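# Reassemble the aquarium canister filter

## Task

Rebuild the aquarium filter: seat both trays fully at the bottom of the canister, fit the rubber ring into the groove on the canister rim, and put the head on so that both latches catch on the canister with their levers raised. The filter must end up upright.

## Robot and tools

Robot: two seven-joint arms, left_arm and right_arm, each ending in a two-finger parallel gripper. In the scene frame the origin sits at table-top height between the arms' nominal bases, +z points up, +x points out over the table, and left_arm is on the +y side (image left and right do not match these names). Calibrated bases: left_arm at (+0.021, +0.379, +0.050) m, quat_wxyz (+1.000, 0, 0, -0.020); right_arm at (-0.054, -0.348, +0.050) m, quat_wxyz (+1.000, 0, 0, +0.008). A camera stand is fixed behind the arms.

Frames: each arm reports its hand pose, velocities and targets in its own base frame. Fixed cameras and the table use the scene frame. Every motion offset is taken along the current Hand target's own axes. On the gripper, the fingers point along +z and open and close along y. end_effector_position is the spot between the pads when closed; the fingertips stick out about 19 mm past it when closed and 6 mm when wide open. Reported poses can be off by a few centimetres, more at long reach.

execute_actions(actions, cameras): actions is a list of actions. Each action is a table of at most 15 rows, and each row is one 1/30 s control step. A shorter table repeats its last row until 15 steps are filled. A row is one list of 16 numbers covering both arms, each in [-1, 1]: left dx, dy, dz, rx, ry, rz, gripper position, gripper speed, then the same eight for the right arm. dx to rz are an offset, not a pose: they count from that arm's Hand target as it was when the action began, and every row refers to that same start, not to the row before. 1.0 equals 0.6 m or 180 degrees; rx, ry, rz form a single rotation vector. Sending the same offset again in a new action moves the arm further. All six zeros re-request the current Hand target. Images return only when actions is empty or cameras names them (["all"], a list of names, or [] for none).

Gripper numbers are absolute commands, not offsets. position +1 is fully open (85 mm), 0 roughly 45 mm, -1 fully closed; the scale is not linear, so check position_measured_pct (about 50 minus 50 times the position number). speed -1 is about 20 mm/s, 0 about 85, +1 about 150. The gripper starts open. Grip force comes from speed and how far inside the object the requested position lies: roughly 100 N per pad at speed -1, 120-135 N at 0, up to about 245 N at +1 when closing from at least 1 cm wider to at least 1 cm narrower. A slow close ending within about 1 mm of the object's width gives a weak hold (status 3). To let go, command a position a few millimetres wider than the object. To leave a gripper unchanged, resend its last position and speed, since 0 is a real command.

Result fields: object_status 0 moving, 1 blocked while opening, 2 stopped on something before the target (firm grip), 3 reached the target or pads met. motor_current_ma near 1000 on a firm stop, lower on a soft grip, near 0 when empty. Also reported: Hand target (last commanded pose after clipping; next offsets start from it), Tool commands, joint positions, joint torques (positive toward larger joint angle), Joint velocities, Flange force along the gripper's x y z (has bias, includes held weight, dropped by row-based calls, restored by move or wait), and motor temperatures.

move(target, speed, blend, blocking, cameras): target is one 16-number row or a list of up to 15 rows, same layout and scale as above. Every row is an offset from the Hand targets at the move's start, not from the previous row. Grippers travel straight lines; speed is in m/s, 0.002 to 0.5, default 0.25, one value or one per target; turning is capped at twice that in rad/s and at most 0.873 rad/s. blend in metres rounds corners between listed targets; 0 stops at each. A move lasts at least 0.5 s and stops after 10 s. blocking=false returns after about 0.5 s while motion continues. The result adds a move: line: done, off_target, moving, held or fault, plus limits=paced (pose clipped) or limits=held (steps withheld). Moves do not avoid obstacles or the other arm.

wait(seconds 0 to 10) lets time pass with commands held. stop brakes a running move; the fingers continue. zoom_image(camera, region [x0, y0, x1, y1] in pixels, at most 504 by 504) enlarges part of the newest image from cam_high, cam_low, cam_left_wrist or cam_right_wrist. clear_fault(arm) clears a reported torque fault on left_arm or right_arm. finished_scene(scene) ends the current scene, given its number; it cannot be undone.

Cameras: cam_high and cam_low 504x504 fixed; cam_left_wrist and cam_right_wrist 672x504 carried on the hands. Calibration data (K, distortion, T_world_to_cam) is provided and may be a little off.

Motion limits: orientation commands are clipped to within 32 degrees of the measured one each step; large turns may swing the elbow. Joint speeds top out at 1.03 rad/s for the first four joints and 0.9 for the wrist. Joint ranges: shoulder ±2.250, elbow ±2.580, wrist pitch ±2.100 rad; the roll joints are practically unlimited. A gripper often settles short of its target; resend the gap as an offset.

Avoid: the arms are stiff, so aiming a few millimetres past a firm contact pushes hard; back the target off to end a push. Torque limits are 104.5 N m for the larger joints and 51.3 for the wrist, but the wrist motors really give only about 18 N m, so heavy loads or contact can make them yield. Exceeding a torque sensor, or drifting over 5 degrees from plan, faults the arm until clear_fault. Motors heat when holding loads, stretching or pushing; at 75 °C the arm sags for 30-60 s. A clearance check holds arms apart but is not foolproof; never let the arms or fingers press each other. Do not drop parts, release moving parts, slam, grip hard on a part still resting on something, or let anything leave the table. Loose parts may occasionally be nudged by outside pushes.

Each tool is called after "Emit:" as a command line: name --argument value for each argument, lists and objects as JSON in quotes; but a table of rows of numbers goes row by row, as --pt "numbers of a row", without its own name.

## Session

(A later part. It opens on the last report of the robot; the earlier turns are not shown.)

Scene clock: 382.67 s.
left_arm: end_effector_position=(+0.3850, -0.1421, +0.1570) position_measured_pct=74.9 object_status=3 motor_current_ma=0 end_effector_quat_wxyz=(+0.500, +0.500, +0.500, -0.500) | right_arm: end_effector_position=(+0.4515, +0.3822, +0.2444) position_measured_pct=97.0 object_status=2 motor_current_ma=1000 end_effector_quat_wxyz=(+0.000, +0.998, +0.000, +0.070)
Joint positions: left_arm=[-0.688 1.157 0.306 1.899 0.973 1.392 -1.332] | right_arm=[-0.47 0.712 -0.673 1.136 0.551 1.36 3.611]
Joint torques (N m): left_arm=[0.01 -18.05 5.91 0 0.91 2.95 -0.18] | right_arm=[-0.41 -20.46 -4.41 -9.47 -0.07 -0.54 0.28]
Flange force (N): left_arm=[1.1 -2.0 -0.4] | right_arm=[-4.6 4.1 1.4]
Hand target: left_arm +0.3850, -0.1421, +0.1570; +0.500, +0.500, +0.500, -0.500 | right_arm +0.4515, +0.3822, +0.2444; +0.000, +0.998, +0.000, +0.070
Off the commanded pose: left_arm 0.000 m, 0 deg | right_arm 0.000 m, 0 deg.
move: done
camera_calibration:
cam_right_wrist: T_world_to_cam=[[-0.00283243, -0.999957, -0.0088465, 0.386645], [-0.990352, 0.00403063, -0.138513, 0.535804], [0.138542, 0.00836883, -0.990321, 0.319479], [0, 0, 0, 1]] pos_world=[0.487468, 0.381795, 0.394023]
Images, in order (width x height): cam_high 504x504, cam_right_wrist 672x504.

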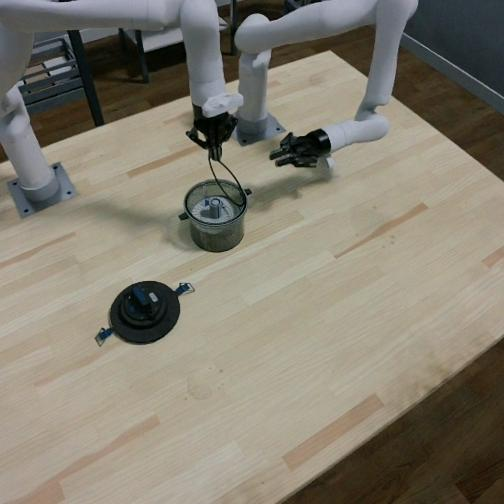

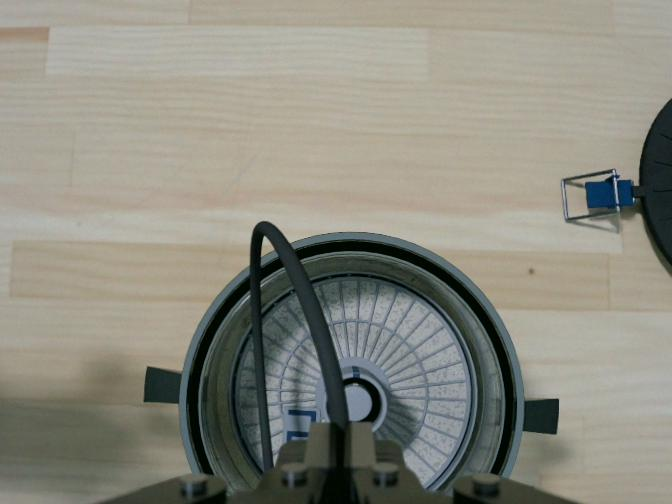

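Emit:
wait --seconds 0.2 --cameras '["cam_right_wrist"]'

Emit:
wait --seconds 0.2 --cameras '["cam_right_wrist"]'

Scene clock: 383.17 s.
left_arm: end_effector_position=(+0.3850, -0.1421, +0.1570) position_measured_pct=74.9 object_status=3 motor_current_ma=0 end_effector_quat_wxyz=(+0.500, +0.500, +0.500, -0.500) | right_arm: end_effector_position=(+0.4515, +0.3822, +0.2443) position_measured_pct=97.0 object_status=2 motor_current_ma=1000 end_effector_quat_wxyz=(+0.000, +0.998, +0.000, +0.070)
Joint positions: left_arm=[-0.688 1.157 0.306 1.899 0.973 1.392 -1.332] | right_arm=[-0.47 0.713 -0.673 1.136 0.551 1.36 3.611]
Joint torques (N m): left_arm=[-0.04 -18.11 5.91 0.01 0.94 3.01 -0.19] | right_arm=[-0.4 -20.56 -4.36 -9.6 -0.05 -0.33 0.43]
Flange force (N): left_arm=[1.3 -1.9 -0.3] | right_arm=[-5.6 4.6 2.3]
Hand target: left_arm +0.3850, -0.1421, +0.1570; +0.500, +0.500, +0.500, -0.500 | right_arm +0.4515, +0.3822, +0.2443; +0.000, +0.998, +0.000, +0.070
Tool commands: left_gripper/position=-0.5 left_gripper/speed=-0.5 right_gripper/position=-0.97 right_gripper/speed=-1.0
Off the commanded pose: left_arm 0.000 m, 0 deg | right_arm 0.000 m, 0 deg.
wait: 0.20 s; at rest from the start
camera_calibration:
cam_right_wrist: T_world_to_cam=[[-0.00283243, -0.999957, -0.0088465, 0.386645], [-0.990352, 0.00403063, -0.138513, 0.535804], [0.138542, 0.00836883, -0.990321, 0.319479], [0, 0, 0, 1]] pos_world=[0.487468, 0.381795, 0.394023]
Images, in order (width x height): cam_right_wrist 672x504.

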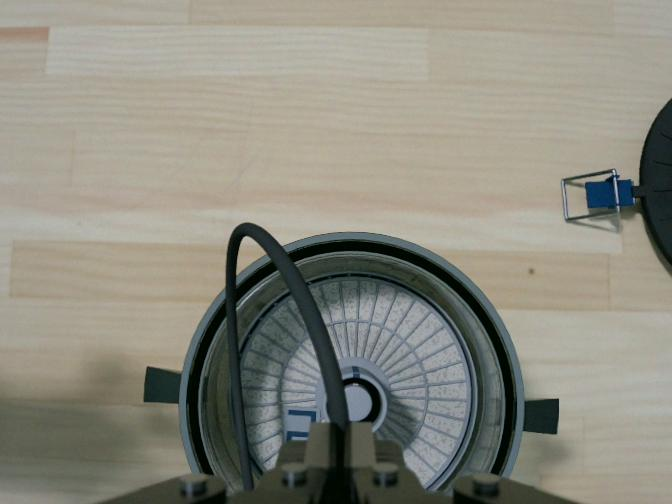

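Scene clock: 383.37 s.
left_arm: end_effector_position=(+0.3850, -0.1421, +0.1570) position_measured_pct=74.9 object_status=3 motor_current_ma=0 end_effector_quat_wxyz=(+0.500, +0.500, +0.500, -0.500) | right_arm: end_effector_position=(+0.4515, +0.3822, +0.2443) position_measured_pct=97.0 object_status=2 motor_current_ma=1000 end_effector_quat_wxyz=(+0.000, +0.998, +0.000, +0.070)
Joint positions: left_arm=[-0.688 1.157 0.306 1.899 0.973 1.392 -1.332] | right_arm=[-0.47 0.713 -0.673 1.136 0.551 1.36 3.611]
Joint torques (N m): left_arm=[-0.06 -18.03 5.95 -0.06 0.91 2.99 -0.2] | right_arm=[-0.41 -20.55 -4.37 -9.63 -0.06 -0.32 0.41]
Flange force (N): left_arm=[1.0 -2.1 -0.2] | right_arm=[-5.6 4.8 2.3]
Hand target: left_arm +0.3850, -0.1421, +0.1570; +0.500, +0.500, +0.500, -0.500 | right_arm +0.4515, +0.3822, +0.2443; +0.000, +0.998, +0.000, +0.070
Tool commands: left_gripper/position=-0.5 left_gripper/speed=-0.5 right_gripper/position=-0.97 right_gripper/speed=-1.0
Off the commanded pose: left_arm 0.000 m, 0 deg | right_arm 0.000 m, 0 deg.
wait: 0.20 s; at rest by 0.17 s
camera_calibration:
cam_right_wrist: T_world_to_cam=[[-0.00283243, -0.999957, -0.0088465, 0.386645], [-0.990352, 0.00403063, -0.138513, 0.535804], [0.138542, 0.00836883, -0.990321, 0.319479], [0, 0, 0, 1]] pos_world=[0.487468, 0.381795, 0.394023]
Images, in order (width x height): cam_right_wrist 672x504.

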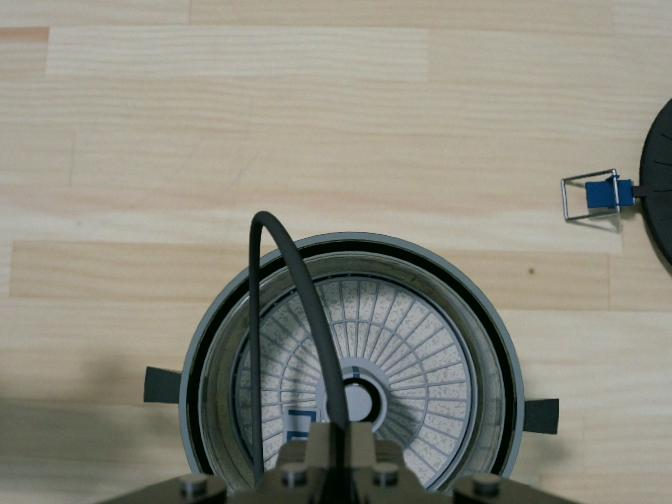

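Emit:
move --target '[0,0,0,0,0,0,-0.5,-0.5,0,-0.02,0,0,0,0,-0.97,-1]' --speed 0.03 --cameras '["cam_right_wrist","cam_high"]'

Emit:
zoom_image --camera "cam_high" --region '[205, 160, 275, 230]'

Emit:
wait --seconds 0.2 --cameras '["cam_right_wrist"]'

Emit:
wait --seconds 0.2 --cameras '["cam_right_wrist"]'

Scene clock: 385.23 s.
left_arm: end_effector_position=(+0.3850, -0.1421, +0.1570) position_measured_pct=74.9 object_status=3 motor_current_ma=0 end_effector_quat_wxyz=(+0.500, +0.500, +0.500, -0.500) | right_arm: end_effector_position=(+0.4515, +0.3942, +0.2444) position_measured_pct=97.0 object_status=2 motor_current_ma=1000 end_effector_quat_wxyz=(+0.000, +0.998, +0.000, +0.070)
Joint positions: left_arm=[-0.688 1.157 0.306 1.899 0.973 1.392 -1.332] | right_arm=[-0.498 0.732 -0.668 1.097 0.557 1.378 3.604]
Joint torques (N m): left_arm=[-0.02 -18.02 5.94 -0.08 0.91 2.98 -0.2] | right_arm=[-0.6 -20.92 -4.33 -9.72 -0.07 -0.33 0.42]
Flange force (N): left_arm=[1.0 -2.2 -0.3] | right_arm=[-6.1 5.8 2.5]
Hand target: left_arm +0.3850, -0.1421, +0.1570; +0.500, +0.500, +0.500, -0.500 | right_arm +0.4515, +0.3942, +0.2444; +0.000, +0.998, +0.000, +0.070
Off the commanded pose: left_arm 0.000 m, 0 deg | right_arm 0.000 m, 0 deg.
move: done
camera_calibration:
cam_right_wrist: T_world_to_cam=[[-0.00283243, -0.999957, -0.0088465, 0.398644], [-0.990352, 0.00403063, -0.138513, 0.535755], [0.138542, 0.00836883, -0.990321, 0.319379], [0, 0, 0, 1]] pos_world=[0.487468, 0.393795, 0.394023]
Images, in order (width x height): cam_high 504x504, cam_right_wrist 672x504.

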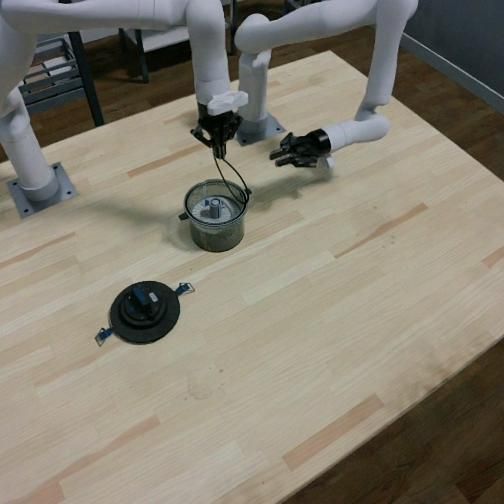

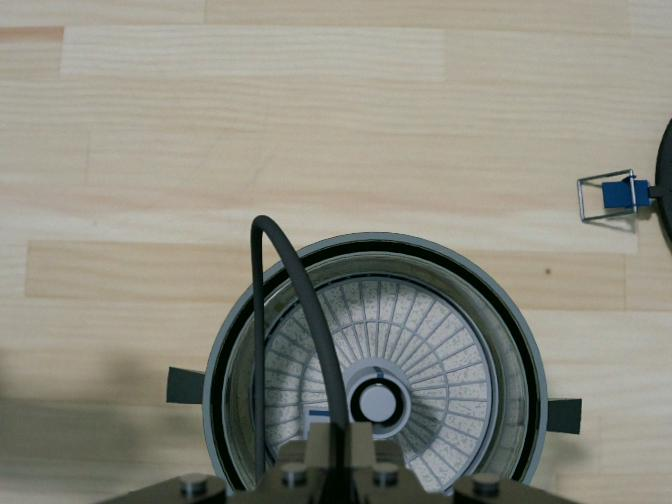

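Scaled by 7.200.

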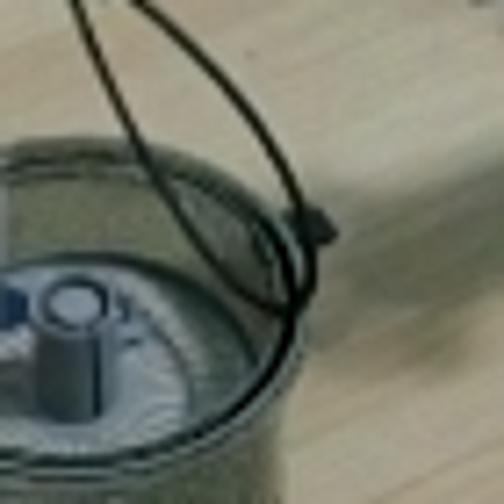

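Scene clock: 385.43 s.
left_arm: end_effector_position=(+0.3850, -0.1421, +0.1570) position_measured_pct=74.9 object_status=3 motor_current_ma=0 end_effector_quat_wxyz=(+0.500, +0.500, +0.500, -0.500) | right_arm: end_effector_position=(+0.4515, +0.3942, +0.2444) position_measured_pct=97.0 object_status=2 motor_current_ma=1000 end_effector_quat_wxyz=(+0.000, +0.998, +0.000, +0.070)
Joint positions: left_arm=[-0.688 1.157 0.306 1.899 0.973 1.392 -1.332] | right_arm=[-0.498 0.732 -0.668 1.097 0.557 1.378 3.604]
Joint torques (N m): left_arm=[-0.02 -18.01 5.94 0 0.91 3 -0.22] | right_arm=[-0.4 -20.93 -4.34 -9.55 -0.07 -0.33 0.41]
Flange force (N): left_arm=[1.0 -1.9 -0.4] | right_arm=[-5.5 4.8 2.2]
Hand target: left_arm +0.3850, -0.1421, +0.1570; +0.500, +0.500, +0.500, -0.500 | right_arm +0.4515, +0.3942, +0.2444; +0.000, +0.998, +0.000, +0.070
Tool commands: left_gripper/position=-0.5 left_gripper/speed=-0.5 right_gripper/position=-0.97 right_gripper/speed=-1.0
Off the commanded pose: left_arm 0.000 m, 0 deg | right_arm 0.000 m, 0 deg.
wait: 0.20 s; at rest by 0.17 s
camera_calibration:
cam_right_wrist: T_world_to_cam=[[-0.00283115, -0.999957, -0.00884634, 0.398644], [-0.990352, 0.00402934, -0.138513, 0.535756], [0.138542, 0.00836884, -0.990321, 0.319379], [0, 0, 0, 1]] pos_world=[0.487468, 0.393795, 0.394023]
Images, in order (width x height): cam_right_wrist 672x504.

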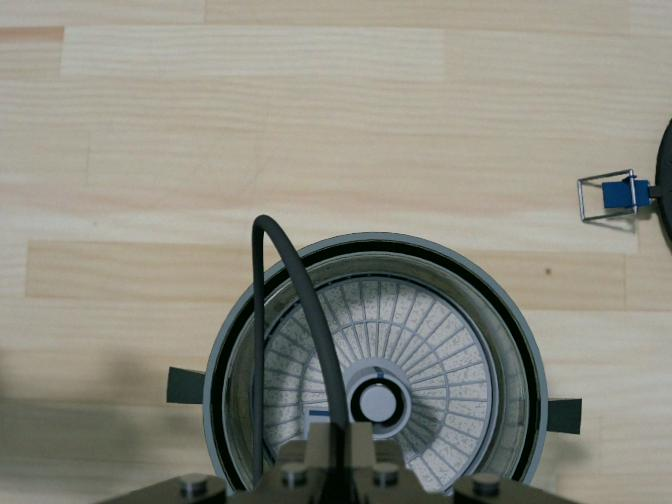

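Scene clock: 385.63 s.
left_arm: end_effector_position=(+0.3850, -0.1421, +0.1570) position_measured_pct=74.9 object_status=3 motor_current_ma=0 end_effector_quat_wxyz=(+0.500, +0.500, +0.500, -0.500) | right_arm: end_effector_position=(+0.4515, +0.3942, +0.2444) position_measured_pct=97.0 object_status=2 motor_current_ma=1000 end_effector_quat_wxyz=(+0.000, +0.998, +0.000, +0.070)
Joint positions: left_arm=[-0.688 1.157 0.306 1.899 0.973 1.392 -1.332] | right_arm=[-0.498 0.732 -0.668 1.097 0.557 1.378 3.604]
Joint torques (N m): left_arm=[-0.06 -18.08 5.95 -0.04 0.89 2.98 -0.24] | right_arm=[-0.39 -20.94 -4.34 -9.56 -0.06 -0.33 0.41]
Flange force (N): left_arm=[1.1 -1.9 -0.3] | right_arm=[-5.5 4.8 2.2]
Hand target: left_arm +0.3850, -0.1421, +0.1570; +0.500, +0.500, +0.500, -0.500 | right_arm +0.4515, +0.3942, +0.2444; +0.000, +0.998, +0.000, +0.070
Tool commands: left_gripper/position=-0.5 left_gripper/speed=-0.5 right_gripper/position=-0.97 right_gripper/speed=-1.0
Off the commanded pose: left_arm 0.000 m, 0 deg | right_arm 0.000 m, 0 deg.
wait: 0.20 s; at rest by 0.17 s
camera_calibration:
cam_right_wrist: T_world_to_cam=[[-0.00283115, -0.999957, -0.00884634, 0.398644], [-0.990352, 0.00402934, -0.138513, 0.535756], [0.138542, 0.00836884, -0.990321, 0.319379], [0, 0, 0, 1]] pos_world=[0.487468, 0.393795, 0.394023]
Images, in order (width x height): cam_right_wrist 672x504.

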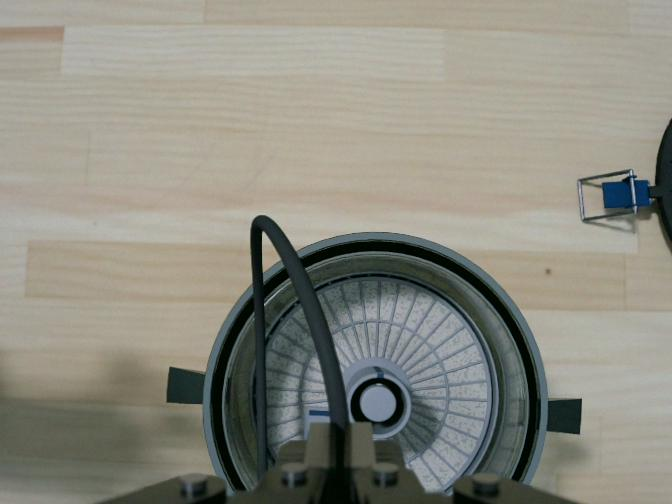

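Emit:
move --target '[0,0,0,0,0,0,-0.5,-0.5,0.0037,0,-0.0264,0,0,0,-0.97,-1]' --speed 0.012 --cameras '["cam_right_wrist","cam_high","cam_left_wrist"]'

Emit:
zoom_image --camera "cam_high" --region '[205, 160, 275, 230]'

Emit:
wait --seconds 0.2 --cameras '["cam_right_wrist"]'

Scene clock: 388.23 s.
left_arm: end_effector_position=(+0.3850, -0.1421, +0.1570) position_measured_pct=74.9 object_status=3 motor_current_ma=0 end_effector_quat_wxyz=(+0.500, +0.500, +0.500, -0.500) | right_arm: end_effector_position=(+0.4515, +0.3942, +0.2603) position_measured_pct=97.0 object_status=2 motor_current_ma=1000 end_effector_quat_wxyz=(+0.000, +0.998, +0.000, +0.070)
Joint positions: left_arm=[-0.688 1.157 0.306 1.899 0.973 1.392 -1.332] | right_arm=[-0.503 0.723 -0.671 1.06 0.551 1.419 3.618]
Joint torques (N m): left_arm=[-0.03 -17.99 5.96 0.05 0.91 3 -0.18] | right_arm=[-0.41 -20.91 -4.22 -9.41 -0.05 -0.24 0.42]
Flange force (N): left_arm=[1.1 -1.9 -0.4] | right_arm=[-5.1 4.4 2.2]
Hand target: left_arm +0.3850, -0.1421, +0.1570; +0.500, +0.500, +0.500, -0.500 | right_arm +0.4515, +0.3942, +0.2604; +0.000, +0.998, +0.000, +0.070
Off the commanded pose: left_arm 0.000 m, 0 deg | right_arm 0.000 m, 0 deg.
move: done
camera_calibration:
cam_left_wrist: T_world_to_cam=[[0.999436, 0.0296939, -0.01571, -0.382721], [0.0153885, 0.0110248, 0.999821, -0.10623], [0.0298618, -0.999498, 0.0105616, -0.00571771], [0, 0, 0, 1]] pos_world=[0.384311, 0.0068208, 0.100259]
cam_right_wrist: T_world_to_cam=[[-0.00283115, -0.999957, -0.00884634, 0.398784], [-0.990352, 0.00402934, -0.138513, 0.537958], [0.138542, 0.00836884, -0.990321, 0.335125], [0, 0, 0, 1]] pos_world=[0.487468, 0.393795, 0.409923]
Images, in order (width x height): cam_high 504x504, cam_left_wrist 672x504, cam_right_wrist 672x504.

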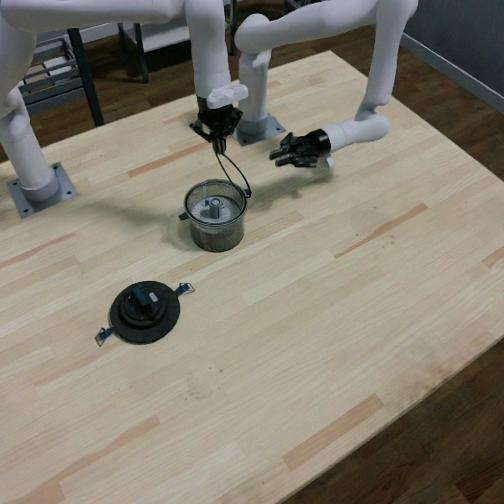

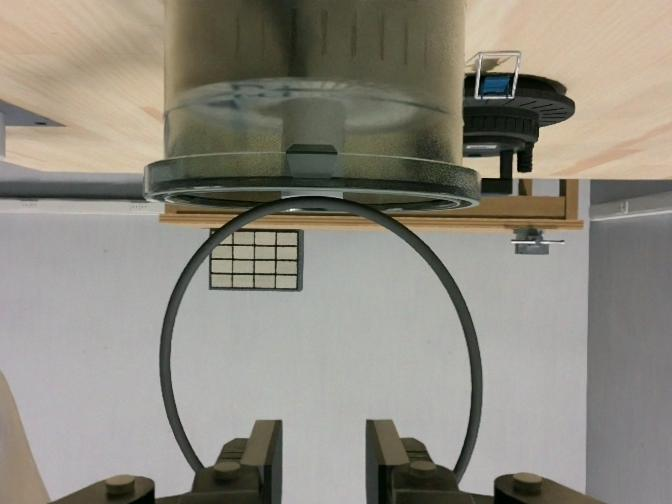

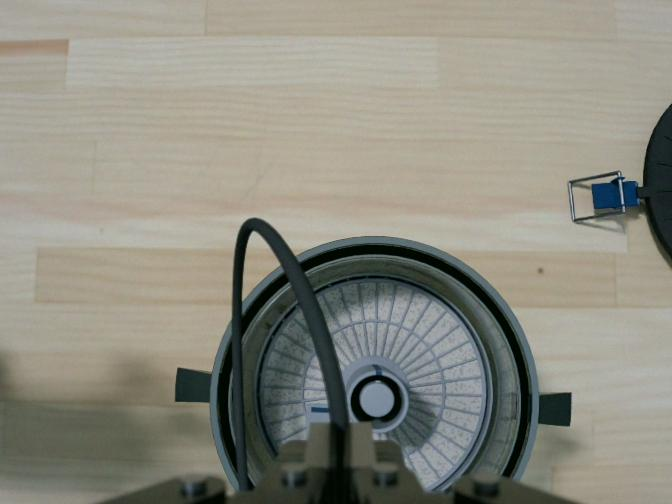

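Scaled by 7.200.

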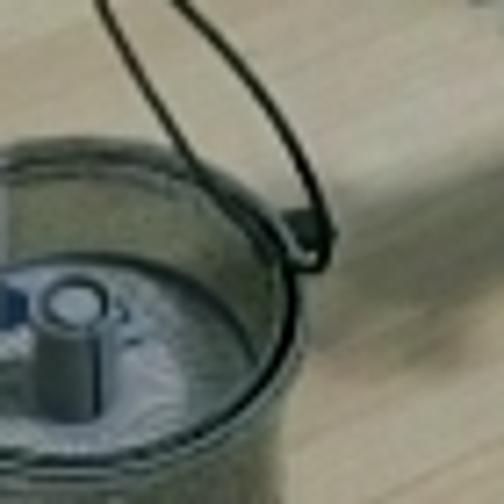

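Scene clock: 388.43 s.
left_arm: end_effector_position=(+0.3850, -0.1421, +0.1570) position_measured_pct=74.9 object_status=3 motor_current_ma=0 end_effector_quat_wxyz=(+0.500, +0.500, +0.500, -0.500) | right_arm: end_effector_position=(+0.4515, +0.3942, +0.2604) position_measured_pct=97.0 object_status=2 motor_current_ma=1000 end_effector_quat_wxyz=(+0.000, +0.998, +0.000, +0.070)
Joint positions: left_arm=[-0.688 1.157 0.306 1.899 0.973 1.392 -1.332] | right_arm=[-0.503 0.723 -0.671 1.06 0.55 1.419 3.618]
Joint torques (N m): left_arm=[-0.11 -18.11 5.93 0 0.95 2.95 -0.2] | right_arm=[-0.39 -20.88 -4.24 -9.64 -0.06 -0.34 0.4]
Flange force (N): left_arm=[1.3 -1.8 -0.4] | right_arm=[-5.7 5.0 2.4]
Hand target: left_arm +0.3850, -0.1421, +0.1570; +0.500, +0.500, +0.500, -0.500 | right_arm +0.4515, +0.3942, +0.2604; +0.000, +0.998, +0.000, +0.070
Tool commands: left_gripper/position=-0.5 left_gripper/speed=-0.5 right_gripper/position=-0.97 right_gripper/speed=-1.0
Off the commanded pose: left_arm 0.000 m, 0 deg | right_arm 0.000 m, 0 deg.
wait: 0.20 s; at rest by 0.17 s
camera_calibration:
cam_right_wrist: T_world_to_cam=[[-0.00283243, -0.999957, -0.0088465, 0.398786], [-0.990352, 0.00403063, -0.138513, 0.537971], [0.138542, 0.00836883, -0.990321, 0.335224], [0, 0, 0, 1]] pos_world=[0.487468, 0.393795, 0.410023]
Images, in order (width x height): cam_right_wrist 672x504.

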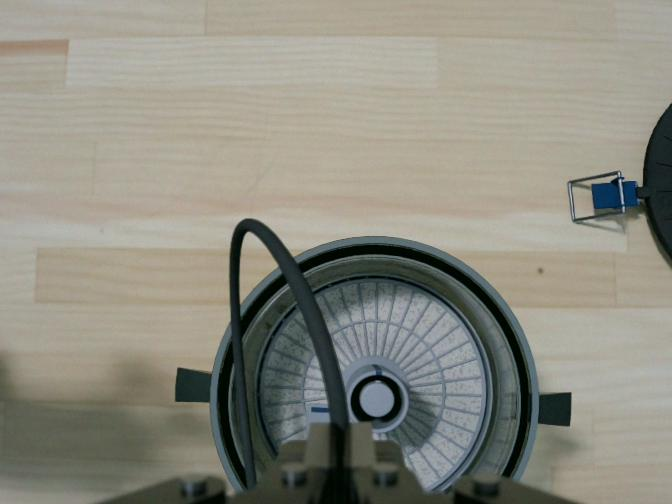

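Emit:
move --target '[0,0,0,0,0,0,-0.5,-0.5,-0.0043,-0.005,-0.0056,0,0,0,-0.97,-1]' --speed 0.008 --cameras '["cam_right_wrist","cam_high","cam_left_wrist"]'

Emit:
zoom_image --camera "cam_high" --region '[205, 160, 275, 230]'

Emit:
zoom_image --camera "cam_left_wrist" --region '[200, 140, 440, 260]'

Emit:
zoom_image --camera "cam_right_wrist" --region '[160, 220, 360, 420]'

Scene clock: 389.93 s.
left_arm: end_effector_position=(+0.3850, -0.1421, +0.1570) position_measured_pct=74.9 object_status=3 motor_current_ma=0 end_effector_quat_wxyz=(+0.500, +0.500, +0.500, -0.500) | right_arm: end_effector_position=(+0.4485, +0.3971, +0.2633) position_measured_pct=97.0 object_status=2 motor_current_ma=1000 end_effector_quat_wxyz=(+0.000, +0.998, +0.000, +0.070)
Joint positions: left_arm=[-0.688 1.157 0.306 1.899 0.973 1.392 -1.332] | right_arm=[-0.512 0.721 -0.671 1.053 0.55 1.428 3.613]
Joint torques (N m): left_arm=[-0.01 -18.02 5.95 -0.05 0.91 2.94 -0.23] | right_arm=[-0.41 -20.89 -4.23 -9.69 -0.03 -0.35 0.41]
Flange force (N): left_arm=[0.9 -2.0 -0.4] | right_arm=[-5.9 5.2 2.5]
Hand target: left_arm +0.3850, -0.1421, +0.1570; +0.500, +0.500, +0.500, -0.500 | right_arm +0.4484, +0.3972, +0.2633; +0.000, +0.998, +0.000, +0.070
Off the commanded pose: left_arm 0.000 m, 0 deg | right_arm 0.000 m, 0 deg.
move: done
camera_calibration:
cam_left_wrist: T_world_to_cam=[[0.999436, 0.0296939, -0.01571, -0.382721], [0.0153885, 0.0110248, 0.999821, -0.10623], [0.0298618, -0.999498, 0.0105616, -0.00571771], [0, 0, 0, 1]] pos_world=[0.384311, 0.0068208, 0.100259]
cam_right_wrist: T_world_to_cam=[[-0.00283243, -0.999957, -0.0088465, 0.401803], [-0.990352, 0.00403063, -0.138513, 0.53539], [0.138542, 0.00836883, -0.990321, 0.338486], [0, 0, 0, 1]] pos_world=[0.484468, 0.396795, 0.412923]
Images, in order (width x height): cam_high 504x504, cam_left_wrist 672x504, cam_right_wrist 672x504.

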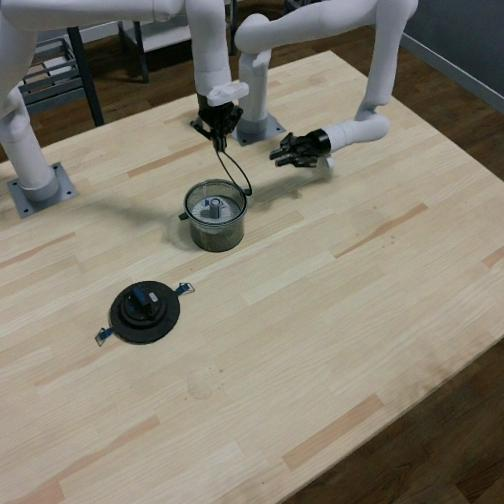

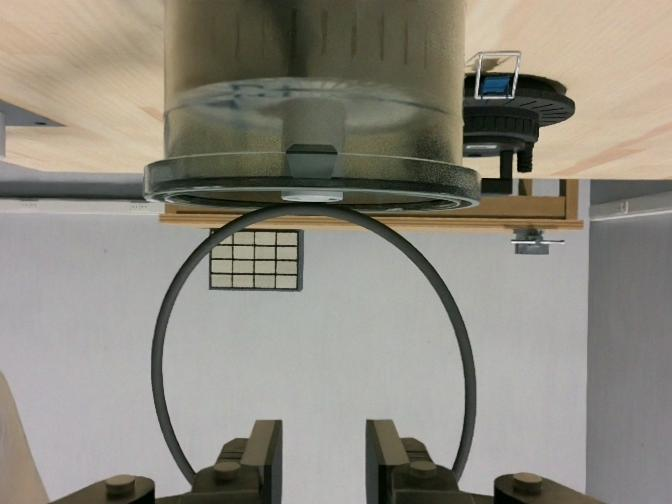

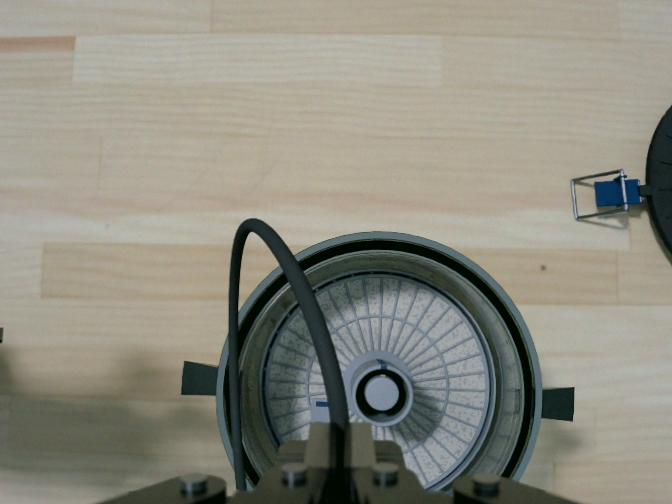

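Scaled by 7.200.

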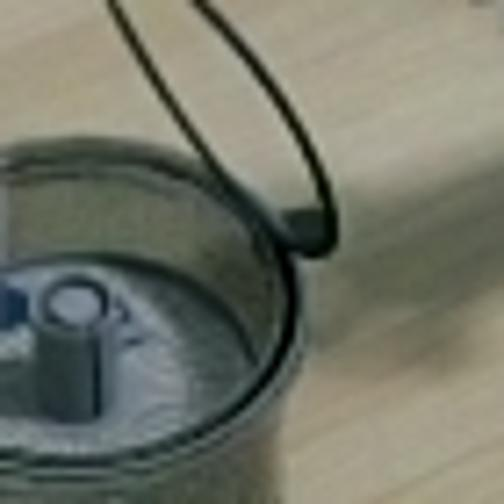

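Scaled by 2.100.

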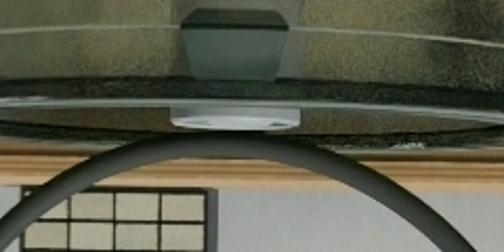

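Scaled by 2.520.

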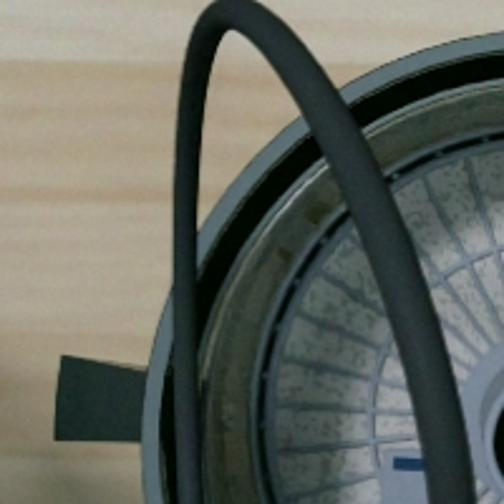

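Emit:
move --target '[0,0,0,0,0,0,-0.5,-0.5,-0.0014,-0.0017,0.0099,0,0,0,-0.97,-1]' --speed 0.008 --cameras '["cam_right_wrist","cam_high","cam_left_wrist"]'

Emit:
zoom_image --camera "cam_high" --region '[205, 160, 275, 230]'

Emit:
zoom_image --camera "cam_left_wrist" --region '[200, 140, 440, 260]'

Emit:
zoom_image --camera "cam_right_wrist" --region '[160, 220, 360, 420]'

Scene clock: 391.63 s.
left_arm: end_effector_position=(+0.3850, -0.1421, +0.1570) position_measured_pct=74.9 object_status=3 motor_current_ma=0 end_effector_quat_wxyz=(+0.500, +0.500, +0.500, -0.500) | right_arm: end_effector_position=(+0.4484, +0.3982, +0.2574) position_measured_pct=97.0 object_status=2 motor_current_ma=1000 end_effector_quat_wxyz=(+0.000, +0.998, +0.000, +0.070)
Joint positions: left_arm=[-0.688 1.157 0.306 1.899 0.973 1.392 -1.332] | right_arm=[-0.512 0.726 -0.67 1.064 0.553 1.414 3.607]
Joint torques (N m): left_arm=[0.01 -18.08 5.94 -0.13 0.88 2.97 -0.18] | right_arm=[-0.42 -20.97 -4.27 -9.3 -0.05 -0.32 0.41]
Flange force (N): left_arm=[1.1 -2.3 -0.2] | right_arm=[-4.4 3.9 1.9]
Hand target: left_arm +0.3850, -0.1421, +0.1570; +0.500, +0.500, +0.500, -0.500 | right_arm +0.4484, +0.3982, +0.2573; +0.000, +0.998, +0.000, +0.070
Off the commanded pose: left_arm 0.000 m, 0 deg | right_arm 0.000 m, 0 deg.
move: done
camera_calibration:
cam_left_wrist: T_world_to_cam=[[0.999436, 0.0296939, -0.01571, -0.382721], [0.0153885, 0.0110248, 0.999821, -0.10623], [0.0298618, -0.999498, 0.0105616, -0.00571771], [0, 0, 0, 1]] pos_world=[0.384311, 0.0068208, 0.100259]
cam_right_wrist: T_world_to_cam=[[-0.00283243, -0.999957, -0.0088465, 0.402751], [-0.990352, 0.00403063, -0.138513, 0.534569], [0.138542, 0.00836883, -0.990321, 0.332635], [0, 0, 0, 1]] pos_world=[0.484468, 0.397795, 0.407023]
Images, in order (width x height): cam_high 504x504, cam_left_wrist 672x504, cam_right_wrist 672x504.

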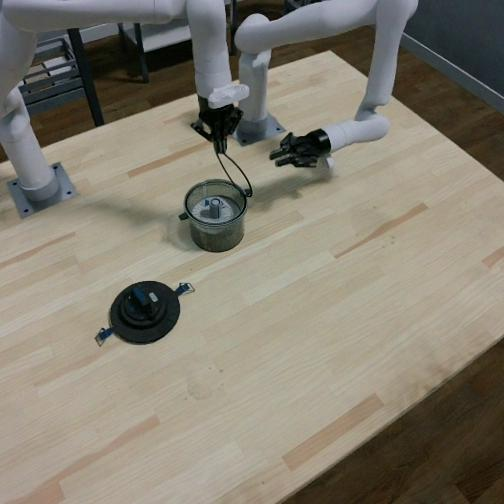

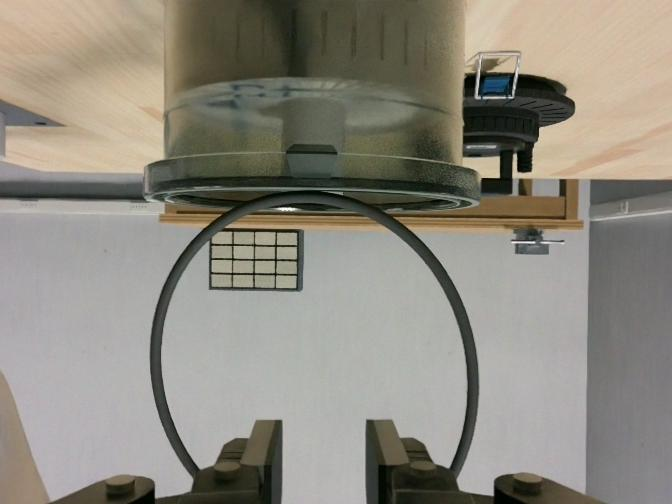

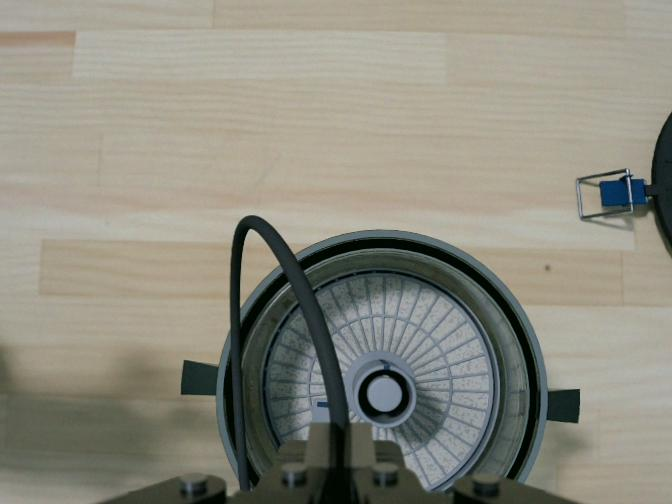

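Scaled by 7.200.

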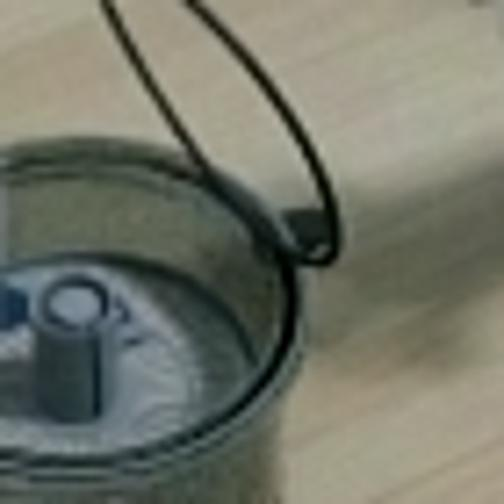

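Scaled by 2.100.

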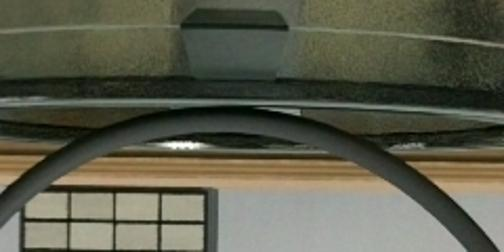

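Scaled by 2.520.

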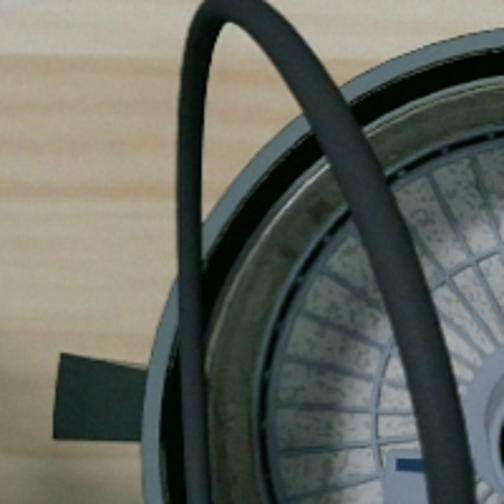

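Emit:
move --pt "0 0 0 0 0 0 -0.5 -0.5 0.0005 -0.0025 -0.0033 0 0 0 -0.97 -1" --pt "0 0 0 0 0 0 -0.5 -0.5 0.0005 -0.0055 -0.0033 0 0 0 -0.97 -1" --speed 0.008 --cameras '["cam_right_wrist","cam_high","cam_left_wrist"]'

Emit:
zoom_image --camera "cam_high" --region '[205, 160, 275, 230]'

Emit:
zoom_image --camera "cam_left_wrist" --region '[200, 140, 440, 260]'

Emit:
zoom_image --camera "cam_right_wrist" --region '[160, 220, 360, 420]'

Scene clock: 393.10 s.
left_arm: end_effector_position=(+0.3850, -0.1421, +0.1570) position_measured_pct=74.9 object_status=3 motor_current_ma=0 end_effector_quat_wxyz=(+0.500, +0.500, +0.500, -0.500) | right_arm: end_effector_position=(+0.4485, +0.4015, +0.2593) position_measured_pct=97.0 object_status=2 motor_current_ma=1000 end_effector_quat_wxyz=(+0.000, +0.998, +0.000, +0.070)
Joint positions: left_arm=[-0.688 1.157 0.306 1.899 0.973 1.392 -1.332] | right_arm=[-0.521 0.73 -0.669 1.048 0.554 1.424 3.608]
Joint torques (N m): left_arm=[0 -18.01 5.91 -0.06 0.94 3 -0.19] | right_arm=[-0.36 -21.14 -4.28 -9.75 -0.06 -0.3 0.4]
Flange force (N): left_arm=[1.0 -2.2 -0.3] | right_arm=[-6.1 5.3 2.8]
Hand target: left_arm +0.3850, -0.1421, +0.1570; +0.500, +0.500, +0.500, -0.500 | right_arm +0.4485, +0.4015, +0.2593; +0.000, +0.998, +0.000, +0.070
Off the commanded pose: left_arm 0.000 m, 0 deg | right_arm 0.000 m, 0 deg.
move: done
camera_calibration:
cam_left_wrist: T_world_to_cam=[[0.999436, 0.0296939, -0.01571, -0.382721], [0.0153885, 0.0110248, 0.999821, -0.10623], [0.0298618, -0.999498, 0.0105616, -0.00571771], [0, 0, 0, 1]] pos_world=[0.384311, 0.0068208, 0.100259]
cam_right_wrist: T_world_to_cam=[[-0.00283243, -0.999957, -0.0088465, 0.406068], [-0.990352, 0.00403063, -0.138513, 0.534832], [0.138542, 0.00836883, -0.990321, 0.334588], [0, 0, 0, 1]] pos_world=[0.484468, 0.401095, 0.409023]
Images, in order (width x height): cam_high 504x504, cam_left_wrist 672x504, cam_right_wrist 672x504.

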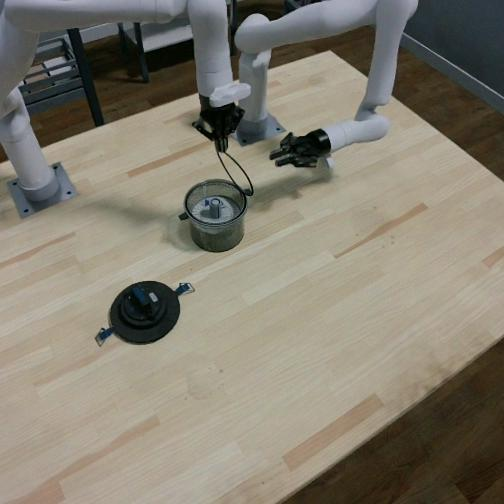

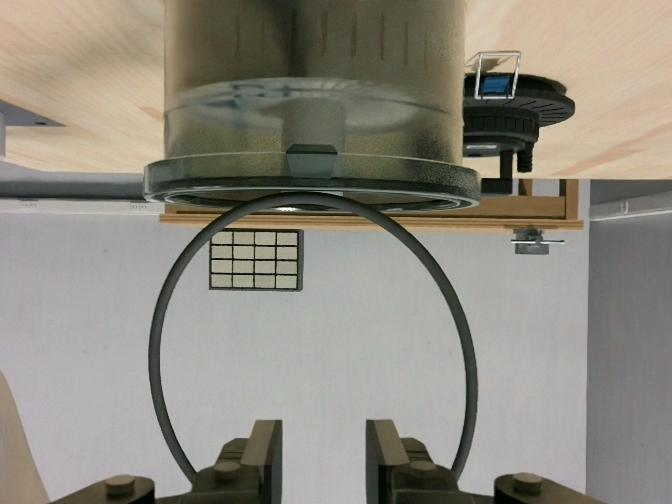

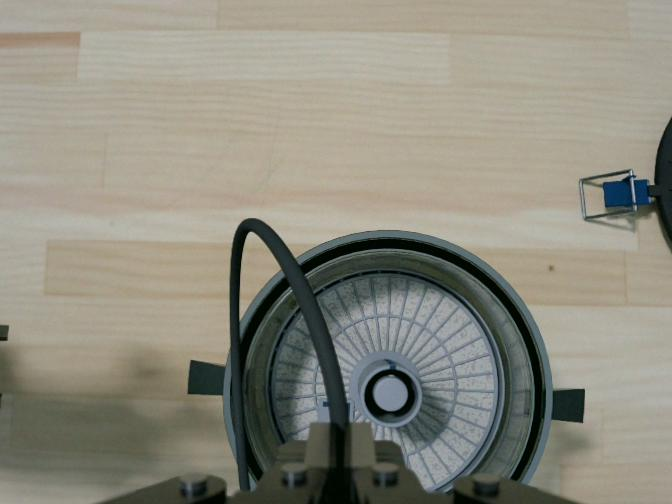

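Scaled by 7.200.

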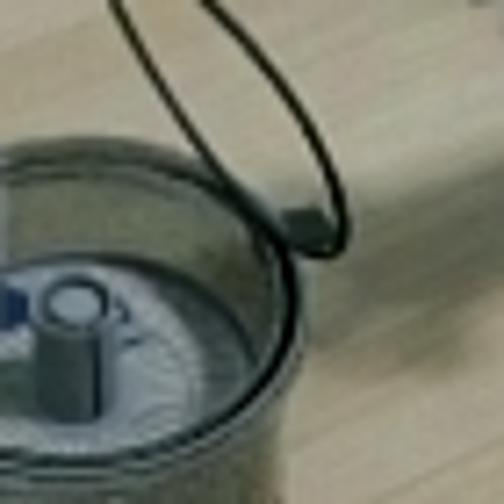

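Scaled by 2.100.

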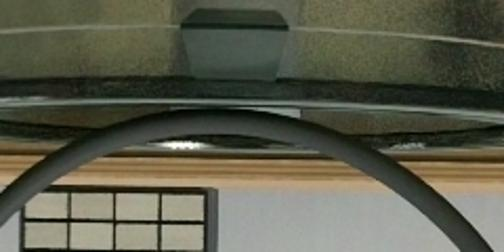

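Scaled by 2.520.

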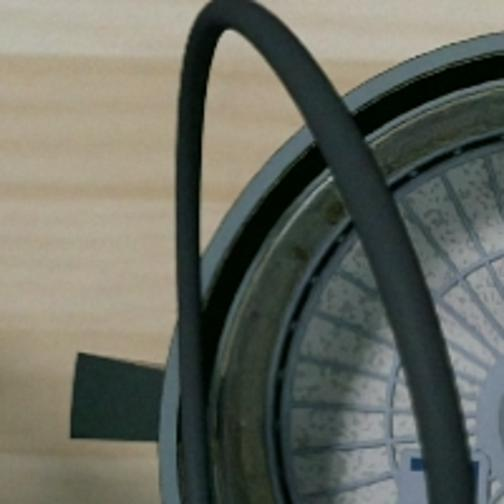

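Emit:
move --target '[0,0,0,0,0,0,-0.5,-0.5,-0.001,0,0.0083,0,0,0,-0.97,-1]' --speed 0.006 --cameras '["cam_right_wrist","cam_high","cam_left_wrist"]'

Emit:
zoom_image --camera "cam_high" --region '[205, 160, 275, 230]'

Emit:
zoom_image --camera "cam_left_wrist" --region '[200, 140, 440, 260]'

Emit:
zoom_image --camera "cam_right_wrist" --region '[160, 220, 360, 420]'

Scene clock: 394.67 s.
left_arm: end_effector_position=(+0.3850, -0.1421, +0.1570) position_measured_pct=74.9 object_status=3 motor_current_ma=0 end_effector_quat_wxyz=(+0.500, +0.500, +0.500, -0.500) | right_arm: end_effector_position=(+0.4486, +0.4015, +0.2543) position_measured_pct=97.0 object_status=2 motor_current_ma=1000 end_effector_quat_wxyz=(+0.000, +0.998, +0.000, +0.070)
Joint positions: left_arm=[-0.688 1.157 0.306 1.899 0.973 1.392 -1.332] | right_arm=[-0.519 0.733 -0.668 1.059 0.556 1.412 3.603]
Joint torques (N m): left_arm=[-0.03 -18.02 5.92 0 0.98 2.96 -0.24] | right_arm=[-0.42 -21.07 -4.26 -9.7 -0.06 -0.46 0.37]
Flange force (N): left_arm=[1.0 -1.8 -0.5] | right_arm=[-5.7 5.2 2.2]
Hand target: left_arm +0.3850, -0.1421, +0.1570; +0.500, +0.500, +0.500, -0.500 | right_arm +0.4486, +0.4015, +0.2543; +0.000, +0.998, +0.000, +0.070
Off the commanded pose: left_arm 0.000 m, 0 deg | right_arm 0.000 m, 0 deg.
move: done
camera_calibration:
cam_left_wrist: T_world_to_cam=[[0.999436, 0.0296939, -0.01571, -0.382721], [0.0153885, 0.0110248, 0.999821, -0.10623], [0.0298618, -0.999498, 0.0105616, -0.00571771], [0, 0, 0, 1]] pos_world=[0.384311, 0.0068208, 0.100259]
cam_right_wrist: T_world_to_cam=[[-0.00283243, -0.999957, -0.0088465, 0.406024], [-0.990352, 0.00403063, -0.138513, 0.534239], [0.138542, 0.00836883, -0.990321, 0.329622], [0, 0, 0, 1]] pos_world=[0.484568, 0.401095, 0.404023]
Images, in order (width x height): cam_high 504x504, cam_left_wrist 672x504, cam_right_wrist 672x504.

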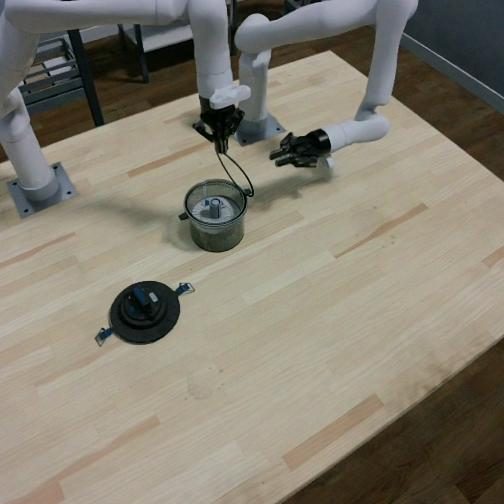

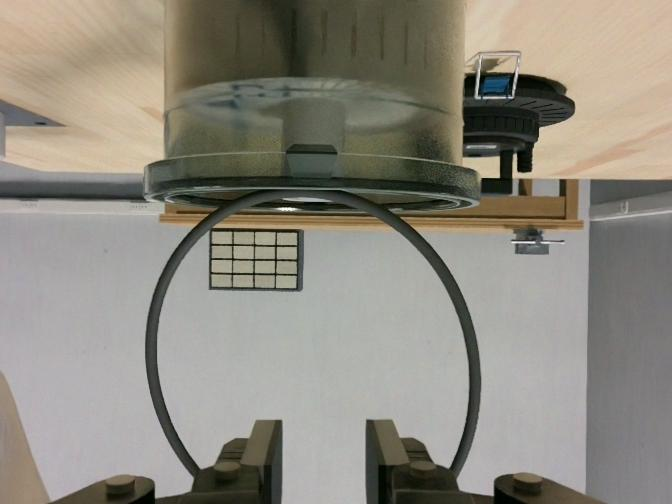

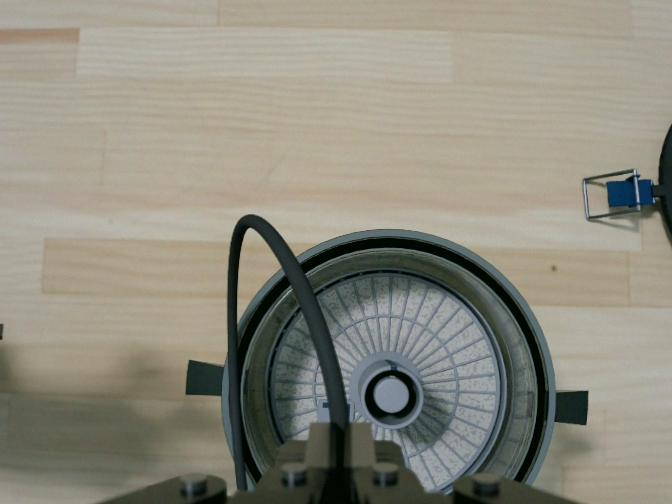

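Scaled by 7.200.

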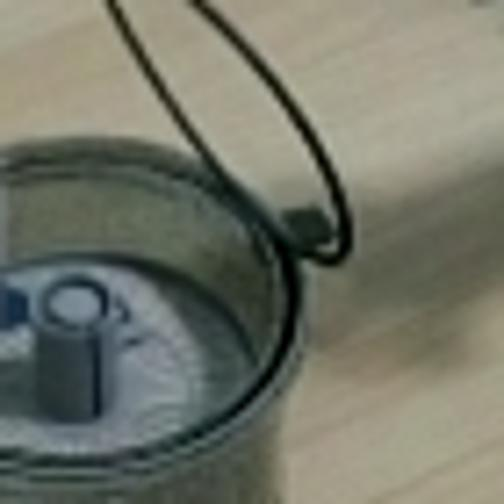

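Scaled by 2.100.

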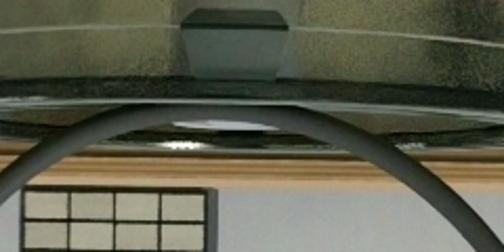

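Scaled by 2.520.

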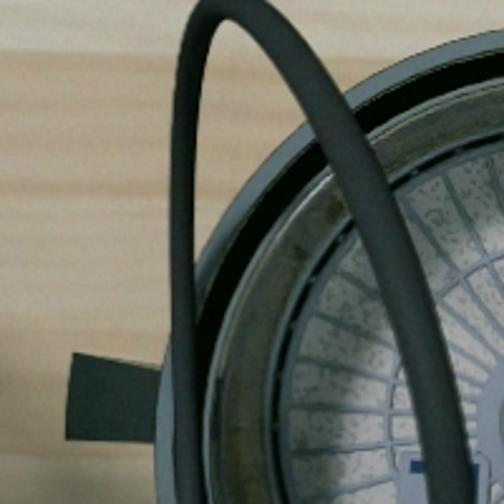

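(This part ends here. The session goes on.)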